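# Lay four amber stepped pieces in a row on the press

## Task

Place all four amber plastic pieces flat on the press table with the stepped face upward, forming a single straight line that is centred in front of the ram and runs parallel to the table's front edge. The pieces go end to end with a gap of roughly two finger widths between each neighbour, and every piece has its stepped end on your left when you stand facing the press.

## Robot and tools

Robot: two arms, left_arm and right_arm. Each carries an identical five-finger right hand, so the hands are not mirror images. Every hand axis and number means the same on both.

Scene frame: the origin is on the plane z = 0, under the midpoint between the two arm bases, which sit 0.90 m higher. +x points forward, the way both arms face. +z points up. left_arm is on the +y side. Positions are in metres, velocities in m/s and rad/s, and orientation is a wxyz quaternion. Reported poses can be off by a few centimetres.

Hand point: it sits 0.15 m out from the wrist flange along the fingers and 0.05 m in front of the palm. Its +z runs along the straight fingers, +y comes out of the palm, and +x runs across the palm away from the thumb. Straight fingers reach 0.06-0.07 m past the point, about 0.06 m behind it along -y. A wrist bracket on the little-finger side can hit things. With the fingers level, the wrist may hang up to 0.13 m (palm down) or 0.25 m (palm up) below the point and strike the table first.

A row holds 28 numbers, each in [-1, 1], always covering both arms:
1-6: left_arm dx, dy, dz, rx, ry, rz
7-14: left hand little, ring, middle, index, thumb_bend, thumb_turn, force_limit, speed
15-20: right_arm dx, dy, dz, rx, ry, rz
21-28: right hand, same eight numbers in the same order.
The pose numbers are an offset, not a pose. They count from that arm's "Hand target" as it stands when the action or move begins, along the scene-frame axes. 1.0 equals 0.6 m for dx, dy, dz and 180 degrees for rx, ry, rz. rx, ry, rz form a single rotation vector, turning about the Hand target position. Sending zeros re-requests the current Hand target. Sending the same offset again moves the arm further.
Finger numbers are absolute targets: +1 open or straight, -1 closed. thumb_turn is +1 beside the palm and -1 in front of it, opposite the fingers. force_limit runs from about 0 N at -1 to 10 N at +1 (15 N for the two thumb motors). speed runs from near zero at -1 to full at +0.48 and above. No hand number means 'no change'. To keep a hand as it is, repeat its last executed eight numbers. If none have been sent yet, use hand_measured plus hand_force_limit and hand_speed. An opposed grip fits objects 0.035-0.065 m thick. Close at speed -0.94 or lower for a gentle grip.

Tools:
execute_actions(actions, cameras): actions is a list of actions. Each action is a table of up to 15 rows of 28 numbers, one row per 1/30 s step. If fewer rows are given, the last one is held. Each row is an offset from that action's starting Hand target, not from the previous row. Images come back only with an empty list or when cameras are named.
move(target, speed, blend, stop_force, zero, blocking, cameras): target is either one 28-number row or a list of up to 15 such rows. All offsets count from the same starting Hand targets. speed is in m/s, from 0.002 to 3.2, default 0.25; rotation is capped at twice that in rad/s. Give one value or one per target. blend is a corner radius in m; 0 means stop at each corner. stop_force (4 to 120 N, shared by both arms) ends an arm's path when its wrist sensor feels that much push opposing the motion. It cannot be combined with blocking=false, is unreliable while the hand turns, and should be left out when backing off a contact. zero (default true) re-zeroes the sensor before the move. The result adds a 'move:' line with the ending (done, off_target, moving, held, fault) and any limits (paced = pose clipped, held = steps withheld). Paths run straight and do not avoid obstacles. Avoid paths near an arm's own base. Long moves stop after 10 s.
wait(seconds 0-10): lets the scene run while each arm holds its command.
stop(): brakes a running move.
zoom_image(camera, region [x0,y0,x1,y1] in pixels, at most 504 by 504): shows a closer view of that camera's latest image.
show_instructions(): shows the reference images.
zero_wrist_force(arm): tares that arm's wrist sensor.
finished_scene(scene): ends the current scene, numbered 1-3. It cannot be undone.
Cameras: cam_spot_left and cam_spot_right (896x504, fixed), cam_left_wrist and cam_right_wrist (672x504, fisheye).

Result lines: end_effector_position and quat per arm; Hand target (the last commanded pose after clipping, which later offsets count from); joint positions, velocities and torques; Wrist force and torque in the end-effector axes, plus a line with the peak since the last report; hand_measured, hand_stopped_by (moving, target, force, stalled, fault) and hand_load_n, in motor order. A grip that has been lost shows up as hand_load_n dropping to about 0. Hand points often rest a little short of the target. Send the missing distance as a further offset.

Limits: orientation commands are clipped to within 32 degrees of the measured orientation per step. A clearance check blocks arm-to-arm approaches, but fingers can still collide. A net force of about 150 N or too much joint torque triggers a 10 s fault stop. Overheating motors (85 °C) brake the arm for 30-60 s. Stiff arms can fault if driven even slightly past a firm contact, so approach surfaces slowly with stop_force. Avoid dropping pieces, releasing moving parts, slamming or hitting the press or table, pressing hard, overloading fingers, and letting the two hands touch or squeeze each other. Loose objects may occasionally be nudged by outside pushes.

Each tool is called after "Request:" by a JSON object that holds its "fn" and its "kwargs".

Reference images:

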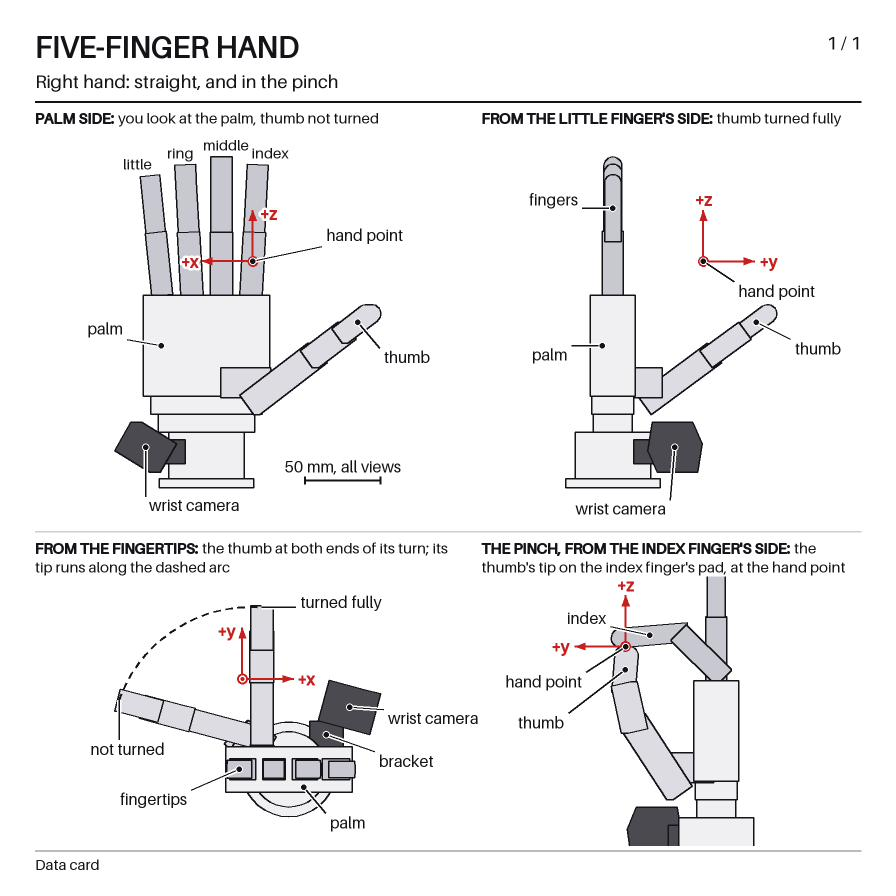

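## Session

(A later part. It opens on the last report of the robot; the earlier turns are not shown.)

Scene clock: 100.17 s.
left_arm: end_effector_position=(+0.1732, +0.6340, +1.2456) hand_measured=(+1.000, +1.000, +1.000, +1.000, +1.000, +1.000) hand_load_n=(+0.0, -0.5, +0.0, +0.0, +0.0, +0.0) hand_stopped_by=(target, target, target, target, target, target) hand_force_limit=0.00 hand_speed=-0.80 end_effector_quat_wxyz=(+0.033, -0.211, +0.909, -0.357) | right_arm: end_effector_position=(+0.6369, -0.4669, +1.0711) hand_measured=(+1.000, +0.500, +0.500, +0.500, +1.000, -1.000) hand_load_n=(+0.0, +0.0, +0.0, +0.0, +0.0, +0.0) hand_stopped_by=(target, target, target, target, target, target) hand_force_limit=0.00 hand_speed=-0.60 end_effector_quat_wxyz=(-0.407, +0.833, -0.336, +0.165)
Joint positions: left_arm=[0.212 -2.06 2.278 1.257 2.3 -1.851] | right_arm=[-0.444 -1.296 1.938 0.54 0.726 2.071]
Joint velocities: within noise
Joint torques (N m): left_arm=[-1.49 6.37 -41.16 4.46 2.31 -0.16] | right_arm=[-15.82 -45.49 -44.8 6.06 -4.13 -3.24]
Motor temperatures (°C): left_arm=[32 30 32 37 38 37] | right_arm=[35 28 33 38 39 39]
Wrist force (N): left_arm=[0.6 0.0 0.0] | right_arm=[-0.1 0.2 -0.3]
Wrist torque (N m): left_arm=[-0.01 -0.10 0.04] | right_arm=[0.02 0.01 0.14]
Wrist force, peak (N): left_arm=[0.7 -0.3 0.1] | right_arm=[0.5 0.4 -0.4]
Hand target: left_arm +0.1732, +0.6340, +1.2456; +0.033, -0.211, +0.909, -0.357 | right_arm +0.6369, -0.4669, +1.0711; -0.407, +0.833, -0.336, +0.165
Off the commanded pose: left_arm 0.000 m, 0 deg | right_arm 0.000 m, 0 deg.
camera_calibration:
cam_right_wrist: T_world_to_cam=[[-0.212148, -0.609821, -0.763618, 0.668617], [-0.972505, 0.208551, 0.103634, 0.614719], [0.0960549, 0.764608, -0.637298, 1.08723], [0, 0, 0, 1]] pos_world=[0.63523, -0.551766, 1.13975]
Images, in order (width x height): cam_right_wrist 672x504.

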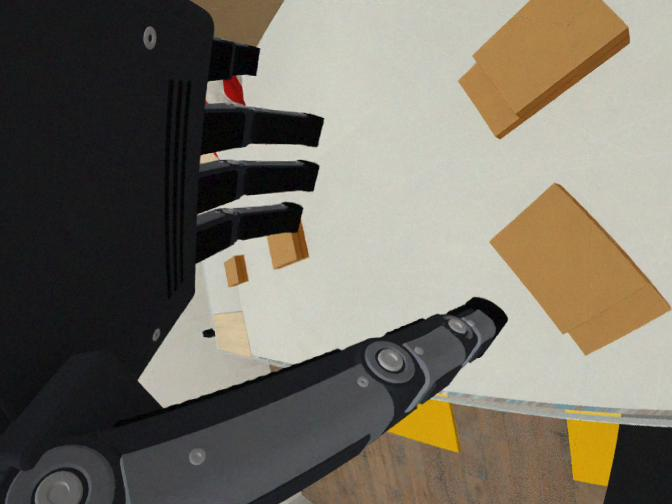

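Request:
{"fn": "move", "kwargs": {"target": [[0,0,0,0,0,0,1,1,1,1,1,1,0,-0.8,-0.0822,-0.0823,-0.1852,0,0,0.4017,1,0.5,0.5,0.5,1,-1,0,-0.6]], "speed": 0.5, "cameras": ["cam_right_wrist"]}}

Scene clock: 114.23 s.
left_arm: end_effector_position=(+0.1732, +0.6340, +1.2456) hand_measured=(+1.000, +1.000, +1.000, +1.000, +1.000, +1.000) hand_load_n=(-0.5, +0.0, +0.0, +0.0, +0.0, +0.0) hand_stopped_by=(target, target, target, target, target, target) hand_force_limit=0.00 hand_speed=-0.80 end_effector_quat_wxyz=(+0.033, -0.211, +0.909, -0.357) | right_arm: end_effector_position=(+0.5876, -0.5163, +0.9600) hand_measured=(+1.000, +0.500, +0.500, +0.500, +1.000, -1.000) hand_load_n=(+0.0, +0.0, +0.0, +0.0, +0.0, +0.0) hand_stopped_by=(target, target, target, target, target, target) hand_force_limit=0.00 hand_speed=-0.60 end_effector_quat_wxyz=(-0.426, +0.871, +0.220, -0.107)
Joint positions: left_arm=[0.212 -2.06 2.278 1.257 2.3 -1.851] | right_arm=[-0.399 -0.833 1.732 1.457 1.053 0.459]
Joint torques (N m): left_arm=[-0.33 4.11 -40.59 4.55 2.12 -0.37] | right_arm=[20.2 -76.49 -36.05 6.55 2.78 -2.42]
Wrist force (N): left_arm=[0.1 -0.1 0.0] | right_arm=[-0.3 0.0 -0.2]
Wrist torque (N m): left_arm=[-0.02 -0.01 0.01] | right_arm=[-0.01 0.06 0.12]
Wrist force, peak (N): left_arm=[0.5 -0.6 0.1] | right_arm=[-0.3 -0.1 -0.7]
Hand target: left_arm +0.1732, +0.6340, +1.2456; +0.033, -0.211, +0.909, -0.357 | right_arm +0.5876, -0.5163, +0.9600; -0.426, +0.871, +0.220, -0.107
Off the commanded pose: left_arm 0.000 m, 0 deg | right_arm 0.000 m, 0 deg.
move: done
camera_calibration:
cam_right_wrist: T_world_to_cam=[[0.51641, -0.387562, -0.763621, 0.229893], [-0.494437, -0.863013, 0.103636, -0.245535], [-0.69918, 0.324043, -0.637293, 1.2987], [0, 0, 0, 1]] pos_world=[0.667905, -0.543637, 1.02865]
Images, in order (width x height): cam_right_wrist 672x504.

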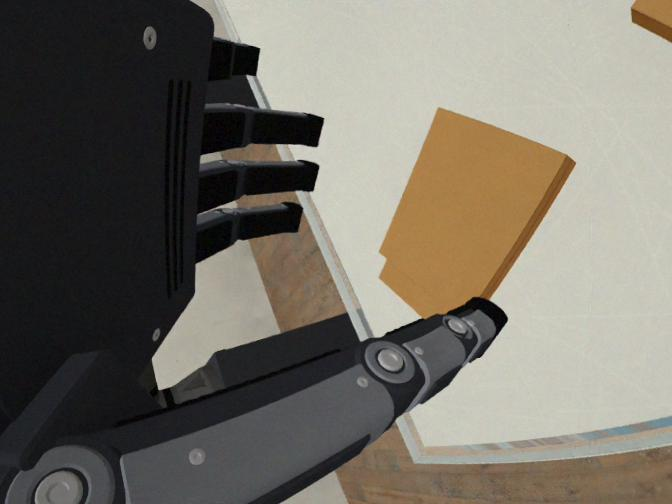

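Request:
{"fn": "move", "kwargs": {"target": [[0,0,0,0,0,0,1,1,1,1,1,1,0,-0.8,0,0,-0.1183,0,0,0.0083,1,0.5,0.5,0.5,1,-1,0,-0.6]], "speed": 0.08, "stop_force": 4}}

Request:
{"fn": "move", "kwargs": {"target": [[0,0,0,0,0,0,1,1,1,1,1,1,0,-0.8,0,0,0,0,0,0,1,0,-0.1,-0.1,1,-1,-0.2,-0.88]], "cameras": ["cam_right_wrist"]}}

Scene clock: 123.07 s.
left_arm: end_effector_position=(+0.1732, +0.6340, +1.2456) hand_measured=(+1.000, +1.000, +1.000, +1.000, +1.000, +1.000) hand_load_n=(+0.0, +0.0, +0.0, +0.0, +0.0, -0.5) hand_stopped_by=(target, target, target, target, target, target) hand_force_limit=0.00 hand_speed=-0.80 end_effector_quat_wxyz=(+0.033, -0.211, +0.909, -0.357) | right_arm: end_effector_position=(+0.5876, -0.5163, +0.8890) hand_measured=(+1.000, +0.500, +0.500, +0.500, +1.000, -1.000) hand_load_n=(+0.0, +0.0, +0.0, +0.0, +0.0, +0.0) hand_stopped_by=(target, target, target, target, target, target) hand_force_limit=0.00 hand_speed=-0.60 end_effector_quat_wxyz=(-0.424, +0.868, +0.231, -0.113)
Joint positions: left_arm=[0.212 -2.06 2.278 1.257 2.3 -1.851] | right_arm=[-0.393 -0.735 1.72 1.379 1.067 0.443]
Joint torques (N m): left_arm=[-1.54 5.03 -40.73 4.61 1.89 0] | right_arm=[22.76 -76.75 -32.75 0.87 2.76 -3.18]
Wrist force (N): left_arm=[0.4 -0.4 -0.1] | right_arm=[-0.3 0.0 -0.3]
Wrist torque (N m): left_arm=[-0.06 -0.06 0.02] | right_arm=[0.00 0.05 0.12]
Wrist force, peak (N): left_arm=[0.5 -0.3 0.3] | right_arm=[-0.7 0.4 -0.3]
Hand target: left_arm +0.1732, +0.6340, +1.2456; +0.033, -0.211, +0.909, -0.357 | right_arm +0.5876, -0.5163, +0.8890; -0.424, +0.868, +0.231, -0.113
Off the commanded pose: left_arm 0.000 m, 0 deg | right_arm 0.000 m, 0 deg.
move: done

Scene clock: 124.40 s.
left_arm: end_effector_position=(+0.1732, +0.6340, +1.2456) hand_measured=(+1.000, +1.000, +1.000, +1.000, +1.000, +1.000) hand_load_n=(+0.0, +0.0, +0.0, +0.0, +0.0, +0.0) hand_stopped_by=(target, target, target, target, target, target) hand_force_limit=0.00 hand_speed=-0.80 end_effector_quat_wxyz=(+0.033, -0.211, +0.909, -0.357) | right_arm: end_effector_position=(+0.5876, -0.5163, +0.8890) hand_measured=(+1.000, +0.146, +0.168, +0.156, +1.000, -1.000) hand_load_n=(+0.0, +5.5, +4.0, +6.0, +2.0, +2.0) hand_stopped_by=(target, force, force, force, target, target) hand_force_limit=-0.20 hand_speed=-0.88 end_effector_quat_wxyz=(-0.424, +0.868, +0.231, -0.113)
Joint positions: left_arm=[0.212 -2.06 2.278 1.257 2.3 -1.851] | right_arm=[-0.393 -0.735 1.72 1.379 1.067 0.443]
Joint torques (N m): left_arm=[-3.35 5.34 -40.71 4.88 2.6 -0.7] | right_arm=[19.33 -79.3 -31.78 2.38 2.42 -3.18]
Wrist force (N): left_arm=[0.2 -0.1 0.0] | right_arm=[-0.5 1.9 1.0]
Wrist torque (N m): left_arm=[-0.02 -0.02 0.01] | right_arm=[0.01 0.04 0.16]
Wrist force, peak (N): left_arm=[1.0 -0.2 0.0] | right_arm=[-0.3 2.2 1.4]
Hand target: left_arm +0.1732, +0.6340, +1.2456; +0.033, -0.211, +0.909, -0.357 | right_arm +0.5876, -0.5163, +0.8890; -0.424, +0.868, +0.231, -0.113
Off the commanded pose: left_arm 0.000 m, 0 deg | right_arm 0.000 m, 0 deg.
move: done
camera_calibration:
cam_right_wrist: T_world_to_cam=[[0.526386, -0.373858, -0.763641, 0.176943], [-0.471576, -0.875711, 0.103663, -0.258161], [-0.707485, 0.305548, -0.637265, 1.24872], [0, 0, 0, 1]] pos_world=[0.668571, -0.541467, 0.95765]
Images, in order (width x height): cam_right_wrist 672x504.

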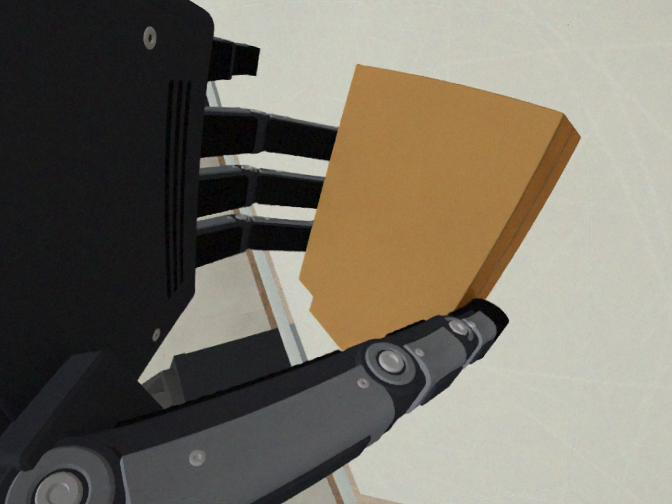

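Request:
{"fn": "move", "kwargs": {"target": [[0,0,0,0,0,0,1,1,1,1,1,1,0,-0.8,0.02,0.05,0.15,0,0,-0.05,1,0,-0.1,-0.1,1,-1,-0.2,-0.88],[0,0,0,0,0,0,1,1,1,1,1,1,0,-0.8,0.2412,0.5030,0.14,0,0,-0.6478,1,0,-0.1,-0.1,1,-1,-0.2,-0.88],[0,0,0,0,0,0,1,1,1,1,1,1,0,-0.8,0.2412,0.5030,0.0242,0,0,-0.6478,1,0,-0.1,-0.1,1,-1,-0.2,-0.88]], "speed": [0.2,0.55,0.2], "blend": [0.03,0.02,0], "cameras": ["cam_right_wrist"]}}

Request:
{"fn": "move", "kwargs": {"target": [[0,0,0,0,0,0,1,1,1,1,1,1,0,-0.8,0,0,-0.04,0,0,0,1,0,-0.1,-0.1,1,-1,-0.2,-0.88]], "speed": 0.013, "stop_force": 5}}

Scene clock: 134.43 s.
left_arm: end_effector_position=(+0.1732, +0.6340, +1.2456) hand_measured=(+1.000, +1.000, +1.000, +1.000, +1.000, +1.000) hand_load_n=(+0.0, +0.0, +0.0, +0.0, +0.0, +0.0) hand_stopped_by=(target, target, target, target, target, target) hand_force_limit=0.00 hand_speed=-0.80 end_effector_quat_wxyz=(+0.033, -0.211, +0.909, -0.357) | right_arm: end_effector_position=(+0.7323, -0.2145, +0.9037) hand_measured=(+1.000, +0.146, +0.168, +0.156, +1.000, -1.000) hand_load_n=(+0.0, +5.5, +4.0, +5.5, +2.0, +2.0) hand_stopped_by=(target, force, force, force, target, target) hand_force_limit=-0.20 hand_speed=-0.88 end_effector_quat_wxyz=(-0.319, +0.653, -0.617, +0.302)
Joint positions: left_arm=[0.212 -2.06 2.278 1.257 2.3 -1.851] | right_arm=[0.206 -1.083 1.889 -0.139 1.69 3.234]
Joint torques (N m): left_arm=[-2.31 6.82 -40.2 4.31 2.46 -0.48] | right_arm=[20.85 -62.09 -18.65 -2.5 3.83 4.33]
Wrist force (N): left_arm=[0.3 -0.3 -0.1] | right_arm=[0.1 2.3 1.2]
Wrist torque (N m): left_arm=[-0.04 -0.04 0.01] | right_arm=[0.07 -0.02 -0.09]
Wrist force, peak (N): left_arm=[0.6 -0.6 -0.2] | right_arm=[0.1 3.7 2.5]
Hand target: left_arm +0.1732, +0.6340, +1.2456; +0.033, -0.211, +0.909, -0.357 | right_arm +0.7323, -0.2145, +0.9035; -0.319, +0.653, -0.617, +0.302
Off the commanded pose: left_arm 0.000 m, 0 deg | right_arm 0.000 m, 0 deg.
move: done
camera_calibration:
cam_right_wrist: T_world_to_cam=[[-0.569953, -0.303251, -0.76367, 1.0428], [-0.571847, 0.813788, 0.103636, 0.508667], [0.590038, 0.49577, -0.637235, 0.358915], [0, 0, 0, 1]] pos_world=[0.673452, -0.275656, 0.972351]
Images, in order (width x height): cam_right_wrist 672x504.

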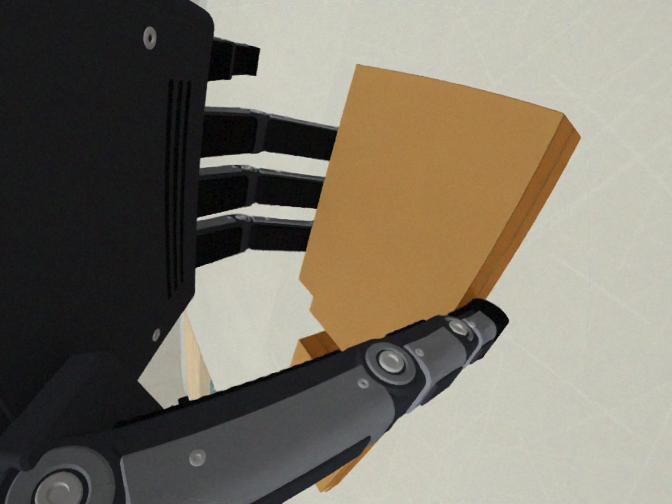

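Scene clock: 137.17 s.
left_arm: end_effector_position=(+0.1732, +0.6340, +1.2456) hand_measured=(+1.000, +1.000, +1.000, +1.000, +1.000, +1.000) hand_load_n=(+0.0, +0.0, +0.0, +0.0, +0.0, +0.0) hand_stopped_by=(target, target, target, target, target, target) hand_force_limit=0.00 hand_speed=-0.80 end_effector_quat_wxyz=(+0.033, -0.211, +0.909, -0.357) | right_arm: end_effector_position=(+0.7323, -0.2144, +0.8886) hand_measured=(+1.000, +0.146, +0.168, +0.156, +1.000, -1.000) hand_load_n=(-0.5, +5.5, +3.5, +6.0, +2.0, +2.0) hand_stopped_by=(target, force, force, force, target, target) hand_force_limit=-0.20 hand_speed=-0.88 end_effector_quat_wxyz=(-0.319, +0.653, -0.617, +0.302)
Joint positions: left_arm=[0.212 -2.06 2.278 1.257 2.3 -1.851] | right_arm=[0.206 -1.064 1.894 -0.164 1.69 3.234]
Joint torques (N m): left_arm=[-2.53 4.87 -39.79 4.85 2.58 -0.34] | right_arm=[13.06 -87.25 -42.5 3.54 2.58 2.93]
Wrist force (N): left_arm=[0.4 -0.2 0.1] | right_arm=[0.0 2.4 1.3]
Wrist torque (N m): left_arm=[-0.04 -0.06 0.02] | right_arm=[0.07 0.00 -0.09]
Wrist force, peak (N): left_arm=[0.6 -0.6 0.2] | right_arm=[0.0 -5.4 -7.7]
Hand target: left_arm +0.1732, +0.6340, +1.2456; +0.033, -0.211, +0.909, -0.357 | right_arm +0.7323, -0.2145, +0.8886; -0.319, +0.653, -0.617, +0.302 (not the last commanded pose)
Off the commanded pose: left_arm 0.000 m, 0 deg | right_arm 0.009 m, 0 deg.
move: contact (right_arm)

Request:
{"fn": "move", "kwargs": {"target": [[0,0,0,0,0,0,1,1,1,1,1,1,0,-0.8,0,0,-0.0005,0,0,0,1,0.5,0.5,0.5,1,-1,0,-0.6]], "speed": 0.03}}

Request:
{"fn": "move", "kwargs": {"target": [[0,0,0,0,0,0,1,1,1,1,1,1,0,-0.8,0,0,0.14,0,0,0,1,0.5,0.5,0.5,1,-1,0,-0.6],[0,0,0,0,0,0,1,1,1,1,1,1,0,-0.8,0.0622,-0.5092,0.119,0,0,0.0672,1,0.5,0.5,0.5,1,-1,0,-0.6]], "speed": [0.2,0.5], "blend": [0.02,0], "cameras": ["cam_right_wrist"]}}

Scene clock: 140.83 s.
left_arm: end_effector_position=(+0.1732, +0.6340, +1.2456) hand_measured=(+1.000, +1.000, +1.000, +1.000, +1.000, +1.000) hand_load_n=(+0.0, +0.0, +0.0, +0.0, +0.5, +0.0) hand_stopped_by=(target, target, target, target, target, target) hand_force_limit=0.00 hand_speed=-0.80 end_effector_quat_wxyz=(+0.033, -0.211, +0.909, -0.357) | right_arm: end_effector_position=(+0.7324, -0.2144, +0.8884) hand_measured=(+1.000, +0.500, +0.500, +0.500, +1.000, -1.000) hand_load_n=(+0.0, +0.0, +0.0, +0.0, +0.5, +0.0) hand_stopped_by=(target, target, target, target, target, target) hand_force_limit=0.00 hand_speed=-0.60 end_effector_quat_wxyz=(-0.319, +0.653, -0.617, +0.302)
Joint positions: left_arm=[0.212 -2.06 2.278 1.257 2.3 -1.851] | right_arm=[0.206 -1.063 1.894 -0.164 1.69 3.234]
Joint torques (N m): left_arm=[-2.11 3.9 -40.86 4.91 2.36 -0.21] | right_arm=[-3.5 -63.67 -22.08 -2.18 0.32 0.63]
Wrist force (N): left_arm=[0.0 -0.2 0.0] | right_arm=[-0.2 0.3 -1.2]
Wrist torque (N m): left_arm=[-0.04 0.00 0.00] | right_arm=[0.01 0.06 -0.13]
Wrist force, peak (N): left_arm=[0.6 -0.5 0.1] | right_arm=[-0.3 2.9 1.5]
Hand target: left_arm +0.1732, +0.6340, +1.2456; +0.033, -0.211, +0.909, -0.357 | right_arm +0.7323, -0.2145, +0.8883; -0.319, +0.653, -0.617, +0.302
Off the commanded pose: left_arm 0.000 m, 0 deg | right_arm 0.000 m, 0 deg.
move: done

Scene clock: 142.67 s.
left_arm: end_effector_position=(+0.1732, +0.6340, +1.2456) hand_measured=(+1.000, +1.000, +1.000, +1.000, +1.000, +1.000) hand_load_n=(+0.0, +0.0, +0.0, -0.5, +0.0, +0.0) hand_stopped_by=(target, target, target, target, target, target) hand_force_limit=0.00 hand_speed=-0.80 end_effector_quat_wxyz=(+0.033, -0.211, +0.909, -0.357) | right_arm: end_effector_position=(+0.7696, -0.5199, +0.9597) hand_measured=(+1.000, +0.500, +0.500, +0.500, +1.000, -1.000) hand_load_n=(+0.0, +0.0, +0.0, +0.0, +0.0, +0.0) hand_stopped_by=(target, target, target, target, target, target) hand_force_limit=0.00 hand_speed=-0.60 end_effector_quat_wxyz=(-0.349, +0.714, -0.545, +0.267)
Joint positions: left_arm=[0.212 -2.06 2.278 1.257 2.3 -1.851] | right_arm=[-0.363 -1.157 1.894 0.029 1.088 2.721]
Joint torques (N m): left_arm=[-1.84 4.95 -40.68 4.89 2.71 -0.54] | right_arm=[-15.41 -59.56 -44.09 5.28 -2.61 -3.02]
Wrist force (N): left_arm=[0.5 -0.1 0.0] | right_arm=[-0.6 -0.1 -0.3]
Wrist torque (N m): left_arm=[-0.02 -0.08 0.03] | right_arm=[-0.02 0.09 0.10]
Wrist force, peak (N): left_arm=[0.7 -0.4 -0.4] | right_arm=[-2.1 -0.8 -0.9]
Hand target: left_arm +0.1732, +0.6340, +1.2456; +0.033, -0.211, +0.909, -0.357 | right_arm +0.7696, -0.5200, +0.9597; -0.349, +0.714, -0.545, +0.267
Off the commanded pose: left_arm 0.000 m, 0 deg | right_arm 0.000 m, 0 deg.
move: done
camera_calibration:
cam_right_wrist: T_world_to_cam=[[-0.493737, -0.415908, -0.763704, 0.897018], [-0.72959, 0.676002, 0.103535, 0.822548], [0.473204, 0.60831, -0.63721, 0.672396], [0, 0, 0, 1]] pos_world=[0.724833, -0.591992, 1.02835]
Images, in order (width x height): cam_right_wrist 672x504.

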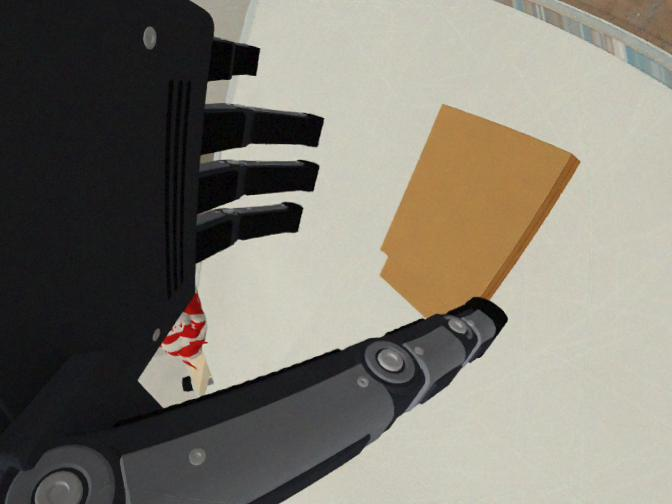

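Request:
{"fn": "move", "kwargs": {"target": [[0,0,0,0,0,0,1,1,1,1,1,1,0,-0.8,-0.0025,0,-0.118,0,0,0.0135,1,0.5,0.5,0.5,1,-1,0,-0.6]], "speed": 0.08, "stop_force": 4}}

Request:
{"fn": "move", "kwargs": {"target": [[0,0,0,0,0,0,1,1,1,1,1,1,0,-0.8,0,0,0,0,0,0,1,0,-0.1,-0.1,1,-1,-0.2,-0.88]], "cameras": ["cam_right_wrist"]}}

Scene clock: 147.57 s.
left_arm: end_effector_position=(+0.1732, +0.6340, +1.2456) hand_measured=(+1.000, +1.000, +1.000, +1.000, +1.000, +1.000) hand_load_n=(+0.0, +0.0, +0.0, +0.0, +0.0, +0.0) hand_stopped_by=(target, target, target, target, target, target) hand_force_limit=0.00 hand_speed=-0.80 end_effector_quat_wxyz=(+0.033, -0.211, +0.909, -0.357) | right_arm: end_effector_position=(+0.7681, -0.5200, +0.8889) hand_measured=(+1.000, +0.500, +0.500, +0.500, +1.000, -1.000) hand_load_n=(+0.0, +0.0, +0.0, +0.0, +0.0, +0.0) hand_stopped_by=(target, target, target, target, target, target) hand_force_limit=0.00 hand_speed=-0.60 end_effector_quat_wxyz=(-0.355, +0.726, -0.530, +0.259)
Joint positions: left_arm=[0.212 -2.06 2.278 1.257 2.3 -1.851] | right_arm=[-0.373 -1.063 1.917 -0.067 1.05 2.679]
Joint torques (N m): left_arm=[-2.09 5.03 -41.45 5.04 2.06 -0.8] | right_arm=[-15.62 -61.65 -15.5 -1.33 -3.36 -2.81]
Wrist force (N): left_arm=[0.1 0.0 -0.3] | right_arm=[-0.3 0.1 -0.1]
Wrist torque (N m): left_arm=[0.02 0.00 0.01] | right_arm=[-0.01 0.03 0.11]
Wrist force, peak (N): left_arm=[0.7 -0.4 0.2] | right_arm=[-0.5 -0.6 -0.7]
Hand target: left_arm +0.1732, +0.6340, +1.2456; +0.033, -0.211, +0.909, -0.357 | right_arm +0.7681, -0.5200, +0.8889; -0.355, +0.726, -0.530, +0.259
Off the commanded pose: left_arm 0.000 m, 0 deg | right_arm 0.000 m, 0 deg.
move: done

Scene clock: 148.90 s.
left_arm: end_effector_position=(+0.1732, +0.6340, +1.2456) hand_measured=(+1.000, +1.000, +1.000, +1.000, +1.000, +1.000) hand_load_n=(+0.0, +0.0, -0.5, +0.0, +0.0, -0.5) hand_stopped_by=(target, target, target, target, target, target) hand_force_limit=0.00 hand_speed=-0.80 end_effector_quat_wxyz=(+0.033, -0.211, +0.909, -0.357) | right_arm: end_effector_position=(+0.7681, -0.5200, +0.8889) hand_measured=(+1.000, +0.146, +0.168, +0.156, +1.000, -1.000) hand_load_n=(+0.0, +6.0, +3.5, +5.0, +2.0, +2.5) hand_stopped_by=(target, force, force, force, target, target) hand_force_limit=-0.20 hand_speed=-0.88 end_effector_quat_wxyz=(-0.355, +0.726, -0.530, +0.259)
Joint positions: left_arm=[0.212 -2.06 2.278 1.257 2.3 -1.851] | right_arm=[-0.373 -1.063 1.917 -0.067 1.05 2.679]
Joint torques (N m): left_arm=[-1.37 5.31 -40.75 4.78 2.07 -0.87] | right_arm=[-13.23 -63.08 -17.11 -0.24 -2.59 -3.27]
Wrist force (N): left_arm=[0.2 -0.3 -0.2] | right_arm=[-0.2 1.5 0.6]
Wrist torque (N m): left_arm=[-0.04 -0.02 0.01] | right_arm=[-0.04 -0.01 0.15]
Wrist force, peak (N): left_arm=[0.5 -0.2 -0.4] | right_arm=[-0.3 1.9 1.3]
Hand target: left_arm +0.1732, +0.6340, +1.2456; +0.033, -0.211, +0.909, -0.357 | right_arm +0.7681, -0.5200, +0.8889; -0.355, +0.726, -0.530, +0.259
Off the commanded pose: left_arm 0.000 m, 0 deg | right_arm 0.000 m, 0 deg.
move: done
camera_calibration:
cam_right_wrist: T_world_to_cam=[[-0.475714, -0.436495, -0.763654, 0.817582], [-0.757634, 0.6444, 0.103634, 0.833898], [0.446863, 0.627871, -0.637254, 0.658483], [0, 0, 0, 1]] pos_world=[0.726474, -0.593935, 0.957551]
Images, in order (width x height): cam_right_wrist 672x504.

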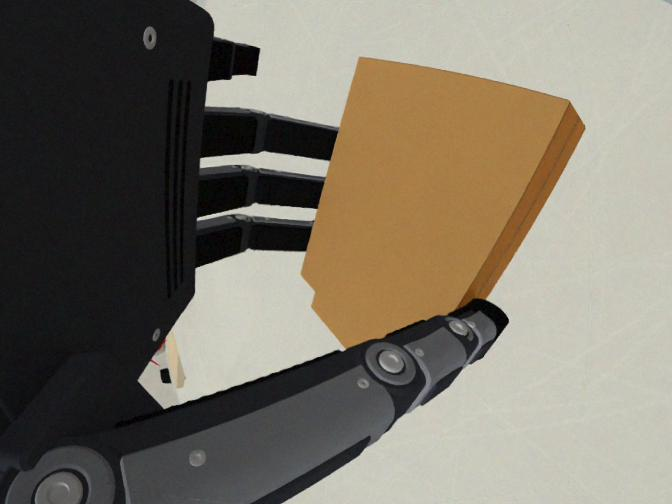

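Request:
{"fn": "move", "kwargs": {"target": [[0,0,0,0,0,0,1,1,1,1,1,1,0,-0.8,0,0.05,0.14,0,0,0,1,0,-0.1,-0.1,1,-1,-0.2,-0.88],[0,0,0,0,0,0,1,1,1,1,1,1,0,-0.8,-0.0605,0.95,0.14,0,0,-0.0818,1,0,-0.1,-0.1,1,-1,-0.2,-0.88]], "speed": [0.2,0.5], "blend": [0.03,0]}}

Request:
{"fn": "move", "kwargs": {"target": [[0,0,0,0,0,0,1,1,1,1,1,1,0,-0.8,0,0.0652,-0.02,0,0,0,1,0,-0.1,-0.1,1,-1,-0.2,-0.88],[0,0,0,0,0,0,1,1,1,1,1,1,0,-0.8,0,0.0652,-0.1157,0,0,0,1,0,-0.1,-0.1,1,-1,-0.2,-0.88]], "speed": 0.2, "blend": [0.01,0], "cameras": ["cam_right_wrist"]}}

Request:
{"fn": "move", "kwargs": {"target": [[0,0,0,0,0,0,1,1,1,1,1,1,0,-0.8,0,0,-0.04,0,0,0,1,0,-0.1,-0.1,1,-1,-0.2,-0.88]], "speed": 0.013, "stop_force": 5}}

Scene clock: 161.33 s.
left_arm: end_effector_position=(+0.1732, +0.6340, +1.2456) hand_measured=(+1.000, +1.000, +1.000, +1.000, +1.000, +1.000) hand_load_n=(+0.0, +0.5, +0.0, +0.0, +0.0, +0.0) hand_stopped_by=(target, target, target, target, target, target) hand_force_limit=0.00 hand_speed=-0.80 end_effector_quat_wxyz=(+0.033, -0.211, +0.909, -0.357) | right_arm: end_effector_position=(+0.7318, +0.0499, +0.9729) hand_measured=(+1.000, +0.146, +0.168, +0.156, +1.000, -1.000) hand_load_n=(+0.0, +6.0, +3.5, +5.5, +2.0, +2.5) hand_stopped_by=(target, force, force, force, target, target) hand_force_limit=-0.20 hand_speed=-0.88 end_effector_quat_wxyz=(-0.318, +0.652, -0.618, +0.303)
Joint positions: left_arm=[0.212 -2.06 2.278 1.257 2.3 -1.851] | right_arm=[0.564 -0.932 1.483 0.179 1.968 3.473]
Joint torques (N m): left_arm=[-1.76 5.67 -40.67 5.09 2.31 -0.95] | right_arm=[20.92 -86.13 -49.62 3.49 3.94 4.36]
Wrist force (N): left_arm=[0.2 -0.4 0.0] | right_arm=[-0.2 2.4 1.8]
Wrist torque (N m): left_arm=[-0.06 -0.04 0.00] | right_arm=[0.04 -0.01 -0.09]
Wrist force, peak (N): left_arm=[0.8 -0.5 -0.3] | right_arm=[0.4 4.0 2.4]
Hand target: left_arm +0.1732, +0.6340, +1.2456; +0.033, -0.211, +0.909, -0.357 | right_arm +0.7318, +0.0500, +0.9729; -0.318, +0.652, -0.618, +0.303
Off the commanded pose: left_arm 0.000 m, 0 deg | right_arm 0.000 m, 0 deg.
move: done

Scene clock: 162.37 s.
left_arm: end_effector_position=(+0.1732, +0.6340, +1.2456) hand_measured=(+1.000, +1.000, +1.000, +1.000, +1.000, +1.000) hand_load_n=(+0.0, +0.0, +0.0, +0.0, +0.0, +0.0) hand_stopped_by=(target, target, target, target, target, target) hand_force_limit=0.00 hand_speed=-0.80 end_effector_quat_wxyz=(+0.033, -0.211, +0.909, -0.357) | right_arm: end_effector_position=(+0.7318, +0.0891, +0.9037) hand_measured=(+1.000, +0.146, +0.168, +0.156, +1.000, -1.000) hand_load_n=(+0.0, +6.0, +3.5, +5.0, +2.0, +2.5) hand_stopped_by=(target, force, force, force, target, target) hand_force_limit=-0.20 hand_speed=-0.88 end_effector_quat_wxyz=(-0.318, +0.652, -0.618, +0.303)
Joint positions: left_arm=[0.212 -2.06 2.278 1.257 2.3 -1.851] | right_arm=[0.606 -0.828 1.44 0.129 1.999 3.504]
Joint torques (N m): left_arm=[-2.12 5.94 -41.02 4.96 2.09 -0.76] | right_arm=[21.34 -89.33 -23.91 -1.02 4.25 4.19]
Wrist force (N): left_arm=[0.4 -0.7 -0.1] | right_arm=[-0.2 2.3 1.4]
Wrist torque (N m): left_arm=[-0.09 -0.05 0.01] | right_arm=[0.05 0.01 -0.10]
Wrist force, peak (N): left_arm=[0.4 -0.7 -0.1] | right_arm=[0.1 3.3 2.4]
Hand target: left_arm +0.1732, +0.6340, +1.2456; +0.033, -0.211, +0.909, -0.357 | right_arm +0.7318, +0.0891, +0.9035; -0.318, +0.652, -0.618, +0.303
Off the commanded pose: left_arm 0.000 m, 0 deg | right_arm 0.000 m, 0 deg.
move: done
camera_calibration:
cam_right_wrist: T_world_to_cam=[[-0.570984, -0.301266, -0.763686, 1.13521], [-0.568978, 0.815803, 0.103581, 0.259047], [0.591812, 0.493664, -0.637224, 0.207527], [0, 0, 0, 1]] pos_world=[0.67276, 0.0282197, 0.972351]
Images, in order (width x height): cam_right_wrist 672x504.

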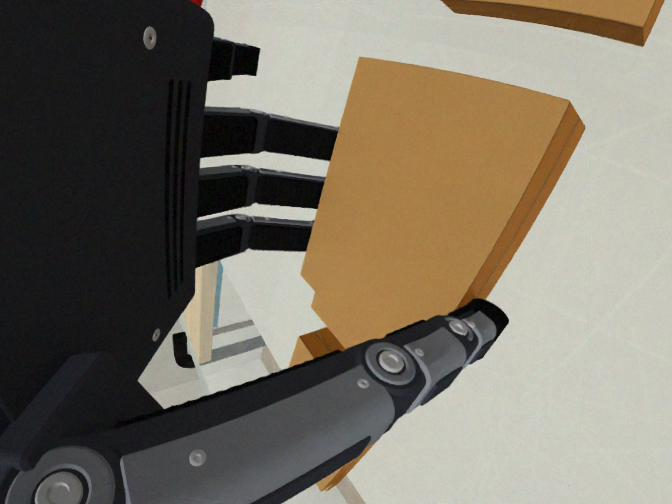

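Scene clock: 165.13 s.
left_arm: end_effector_position=(+0.1732, +0.6340, +1.2456) hand_measured=(+1.000, +1.000, +1.000, +1.000, +1.000, +1.000) hand_load_n=(+0.0, +0.0, +0.0, +0.0, +0.0, +0.0) hand_stopped_by=(target, target, target, target, target, target) hand_force_limit=0.00 hand_speed=-0.80 end_effector_quat_wxyz=(+0.033, -0.211, +0.909, -0.357) | right_arm: end_effector_position=(+0.7318, +0.0891, +0.8894) hand_measured=(+1.000, +0.146, +0.168, +0.156, +1.000, -1.000) hand_load_n=(+0.0, +5.5, +3.5, +5.5, +2.0, +2.0) hand_stopped_by=(target, force, force, force, target, target) hand_force_limit=-0.20 hand_speed=-0.88 end_effector_quat_wxyz=(-0.318, +0.652, -0.618, +0.303)
Joint positions: left_arm=[0.212 -2.06 2.278 1.257 2.3 -1.851] | right_arm=[0.606 -0.814 1.445 0.111 1.999 3.504]
Joint torques (N m): left_arm=[-0.01 6.36 -40.19 4.84 2.38 -0.72] | right_arm=[9.44 -112.71 -48.05 3.32 0.01 3.42]
Wrist force (N): left_arm=[0.2 -0.1 -0.1] | right_arm=[-0.4 2.1 1.3]
Wrist torque (N m): left_arm=[-0.01 -0.03 0.01] | right_arm=[0.02 0.03 -0.12]
Wrist force, peak (N): left_arm=[0.6 -0.4 -0.6] | right_arm=[0.3 -5.5 -8.6]
Hand target: left_arm +0.1732, +0.6340, +1.2456; +0.033, -0.211, +0.909, -0.357 | right_arm +0.7318, +0.0891, +0.8894; -0.318, +0.652, -0.618, +0.303 (not the last commanded pose)
Off the commanded pose: left_arm 0.000 m, 0 deg | right_arm 0.010 m, 0 deg.
move: contact (right_arm)

Request:
{"fn": "move", "kwargs": {"target": [[0,0,0,0,0,0,1,1,1,1,1,1,0,-0.8,0,0,-0.0005,0,0,0,1,0.5,0.5,0.5,1,-1,0,-0.6]], "speed": 0.03}}

Request:
{"fn": "move", "kwargs": {"target": [[0,0,0,0,0,0,1,1,1,1,1,1,0,-0.8,0,0,0.13,0,0,0,1,0.5,0.5,0.5,1,-1,0,-0.6],[0,0,0,0,0,0,1,1,1,1,1,1,0,-0.8,-0.2197,-0.2318,0.5667,0.2238,0.2274,-0.4673,1,0.5,0.5,0.5,1,-1,0,-0.6]], "speed": [0.2,0.6], "blend": [0.02,0], "cameras": ["cam_right_wrist"]}}

Scene clock: 168.13 s.
left_arm: end_effector_position=(+0.1732, +0.6340, +1.2456) hand_measured=(+1.000, +1.000, +1.000, +1.000, +1.000, +1.000) hand_load_n=(+0.0, +0.0, +0.0, +0.0, +0.0, -0.5) hand_stopped_by=(target, target, target, target, target, target) hand_force_limit=0.00 hand_speed=-0.80 end_effector_quat_wxyz=(+0.033, -0.211, +0.909, -0.357) | right_arm: end_effector_position=(+0.7319, +0.0892, +0.8892) hand_measured=(+1.000, +0.500, +0.500, +0.500, +1.000, -1.000) hand_load_n=(+0.0, +0.0, +0.0, +0.0, +0.0, +0.0) hand_stopped_by=(target, target, target, target, target, target) hand_force_limit=0.00 hand_speed=-0.60 end_effector_quat_wxyz=(-0.319, +0.652, -0.618, +0.303)
Joint positions: left_arm=[0.212 -2.06 2.278 1.257 2.3 -1.851] | right_arm=[0.606 -0.814 1.444 0.11 1.999 3.504]
Joint torques (N m): left_arm=[-1.02 5.48 -39.89 5.3 2.44 -0.56] | right_arm=[-4.24 -86.6 -28.65 -1.88 -0.96 2.11]
Wrist force (N): left_arm=[0.4 -0.2 0.1] | right_arm=[-0.4 -0.1 -0.7]
Wrist torque (N m): left_arm=[-0.03 -0.06 0.02] | right_arm=[-0.05 0.08 -0.17]
Wrist force, peak (N): left_arm=[0.6 -0.5 -0.3] | right_arm=[-0.6 2.3 1.7]
Hand target: left_arm +0.1732, +0.6340, +1.2456; +0.033, -0.211, +0.909, -0.357 | right_arm +0.7318, +0.0891, +0.8891; -0.318, +0.652, -0.618, +0.303
Off the commanded pose: left_arm 0.000 m, 0 deg | right_arm 0.000 m, 0 deg.
move: done

Scene clock: 170.77 s.
left_arm: end_effector_position=(+0.1732, +0.6340, +1.2456) hand_measured=(+1.000, +1.000, +1.000, +1.000, +1.000, +1.000) hand_load_n=(+0.0, +0.0, +0.0, +0.0, +0.0, +0.0) hand_stopped_by=(target, target, target, target, target, target) hand_force_limit=0.00 hand_speed=-0.80 end_effector_quat_wxyz=(+0.033, -0.211, +0.909, -0.357) | right_arm: end_effector_position=(+0.6000, -0.0499, +1.2291) hand_measured=(+1.000, +0.500, +0.500, +0.500, +1.000, -1.000) hand_load_n=(+0.0, +0.0, +0.0, +0.0, +0.0, +0.0) hand_stopped_by=(target, target, target, target, target, target) hand_force_limit=0.00 hand_speed=-0.60 end_effector_quat_wxyz=(+0.014, -0.011, +1.000, -0.002)
Joint positions: left_arm=[0.212 -2.06 2.278 1.257 2.3 -1.851] | right_arm=[0.417 -1.136 1.379 1.303 1.585 5.107]
Joint torques (N m): left_arm=[-0.63 5.95 -39.78 5.02 2.31 -0.95] | right_arm=[-16.83 -90.35 -26.47 5.86 -2.82 3.73]
Wrist force (N): left_arm=[0.4 -0.2 -0.1] | right_arm=[-0.2 -0.1 0.1]
Wrist torque (N m): left_arm=[-0.04 -0.06 0.02] | right_arm=[0.06 0.02 -0.14]
Wrist force, peak (N): left_arm=[0.7 -0.4 -0.3] | right_arm=[-0.4 1.1 0.7]
Hand target: left_arm +0.1732, +0.6340, +1.2456; +0.033, -0.211, +0.909, -0.357 | right_arm +0.6000, -0.0499, +1.2291; +0.014, -0.011, +1.000, -0.002
Off the commanded pose: left_arm 0.000 m, 0 deg | right_arm 0.000 m, 0 deg.
move: done
camera_calibration:
cam_right_wrist: T_world_to_cam=[[-0.291614, 0.956369, -0.0179048, 0.245006], [0.825063, 0.260959, 0.50117, -1.089], [0.483975, 0.131375, -0.865164, 0.888331], [0, 0, 0, 1]] pos_world=[0.540008, -0.0668373, 1.31871]
Images, in order (width x height): cam_right_wrist 672x504.

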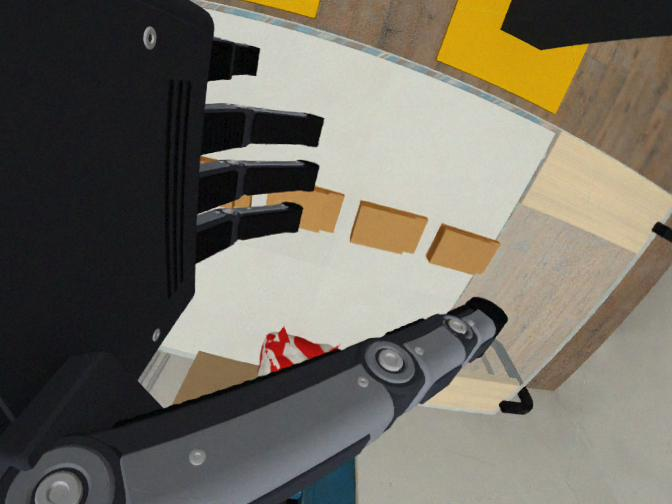

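Request:
{"fn": "zoom_image", "kwargs": {"camera": "cam_right_wrist", "region": [180, 130, 520, 300]}}

Scaled by 1.482 from the camera's 672x504 image, which has a finer 960x720 frame.

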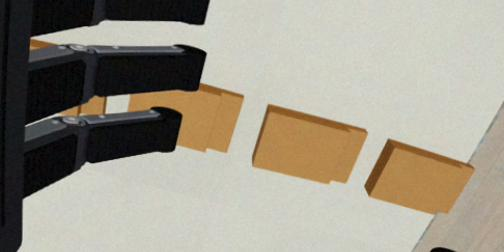

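Request:
{"fn": "zoom_image", "kwargs": {"camera": "cam_right_wrist", "region": [340, 190, 520, 290]}}

Scaled by 2.800 from the camera's 672x504 image, which has a finer 960x720 frame.

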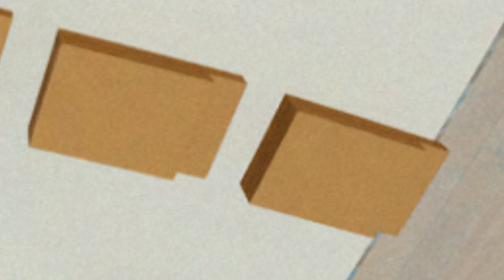

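Request:
{"fn": "execute_actions", "kwargs": {"actions": [], "cameras": ["cam_spot_left","cam_spot_right"]}}

Request:
{"fn": "zoom_image", "kwargs": {"camera": "cam_spot_left", "region": [250, 80, 650, 300]}}

Request:
{"fn": "zoom_image", "kwargs": {"camera": "cam_spot_right", "region": [250, 80, 650, 300]}}

Scene clock: 184.83 s.
left_arm: end_effector_position=(+0.1732, +0.6340, +1.2456) hand_measured=(+1.000, +1.000, +1.000, +1.000, +1.000, +1.000) hand_load_n=(+0.0, -0.5, +0.0, +0.0, +0.0, -0.5) hand_stopped_by=(target, target, target, target, target, target) hand_force_limit=0.00 hand_speed=-0.80 end_effector_quat_wxyz=(+0.033, -0.211, +0.909, -0.357) | right_arm: end_effector_position=(+0.6000, -0.0499, +1.2291) hand_measured=(+1.000, +0.500, +0.500, +0.500, +1.000, -1.000) hand_load_n=(+0.0, +0.0, +0.0, +0.0, +0.0, +0.0) hand_stopped_by=(target, target, target, target, target, target) hand_force_limit=0.00 hand_speed=-0.60 end_effector_quat_wxyz=(+0.014, -0.011, +1.000, -0.002)
Joint positions: left_arm=[0.212 -2.06 2.278 1.257 2.3 -1.851] | right_arm=[0.417 -1.136 1.379 1.303 1.585 5.107]
Joint velocities: within noise
Joint torques (N m): left_arm=[-2.06 6.21 -40.81 5.28 2.65 -0.82] | right_arm=[-15.5 -88.98 -26.03 6.36 -2.65 4.33]
Motor temperatures (°C): left_arm=[32 30 32 37 38 37] | right_arm=[35 28 33 38 39 39]
Wrist force (N): left_arm=[0.6 0.0 0.0] | right_arm=[-0.1 -0.3 -0.2]
Wrist torque (N m): left_arm=[0.00 -0.08 0.03] | right_arm=[0.05 0.01 -0.13]
Wrist force, peak (N): left_arm=[0.4 -0.5 -0.4] | right_arm=[-0.5 -0.6 0.1]
Hand target: left_arm +0.1732, +0.6340, +1.2456; +0.033, -0.211, +0.909, -0.357 | right_arm +0.6000, -0.0499, +1.2291; +0.014, -0.011, +1.000, -0.002
Off the commanded pose: left_arm 0.000 m, 0 deg | right_arm 0.000 m, 0 deg.
Images, in order (width x height): cam_spot_left 896x504, cam_spot_right 896x504.

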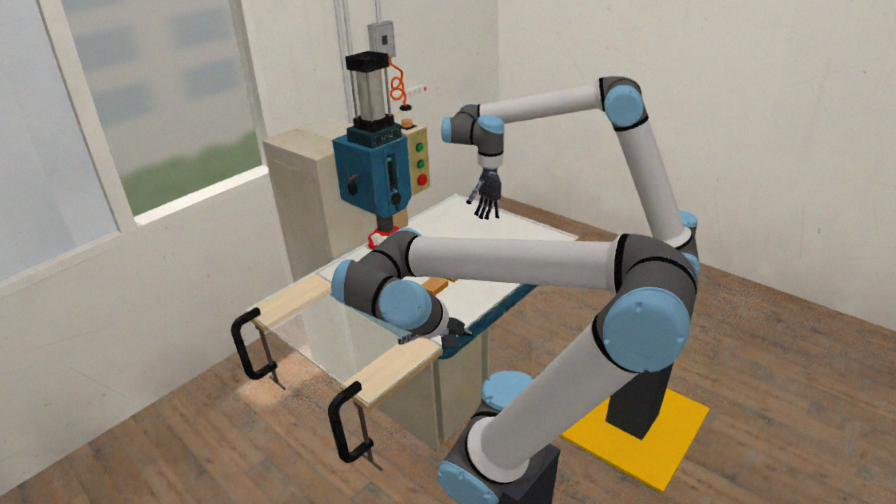

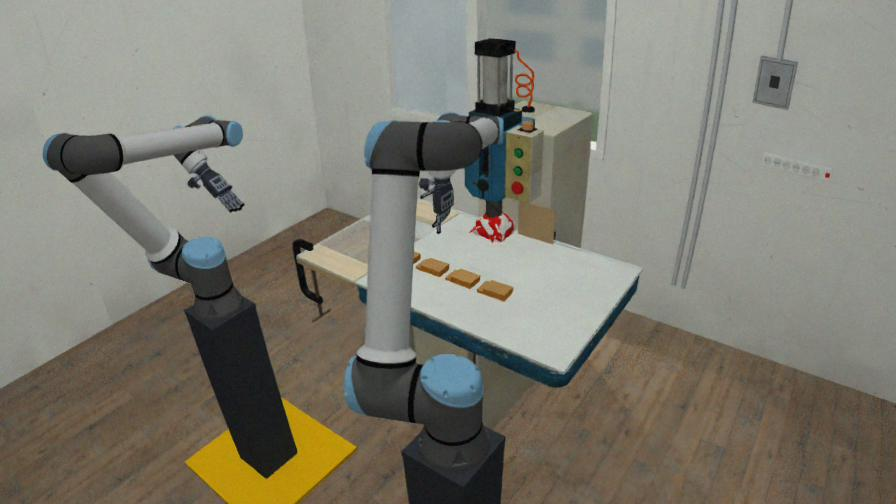

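Scaled by 1.260.

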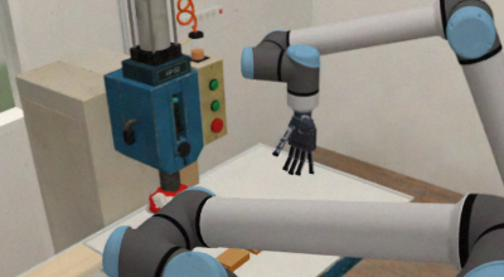

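Scaled by 1.260.

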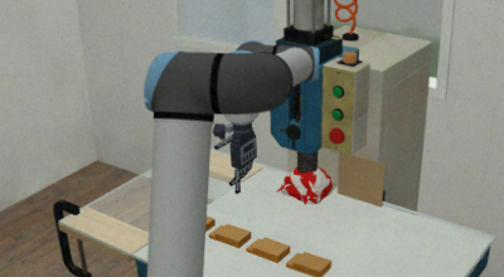

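Request:
{"fn": "finished_scene", "kwargs": {"scene": 3}}

The scene is finished: the task was done.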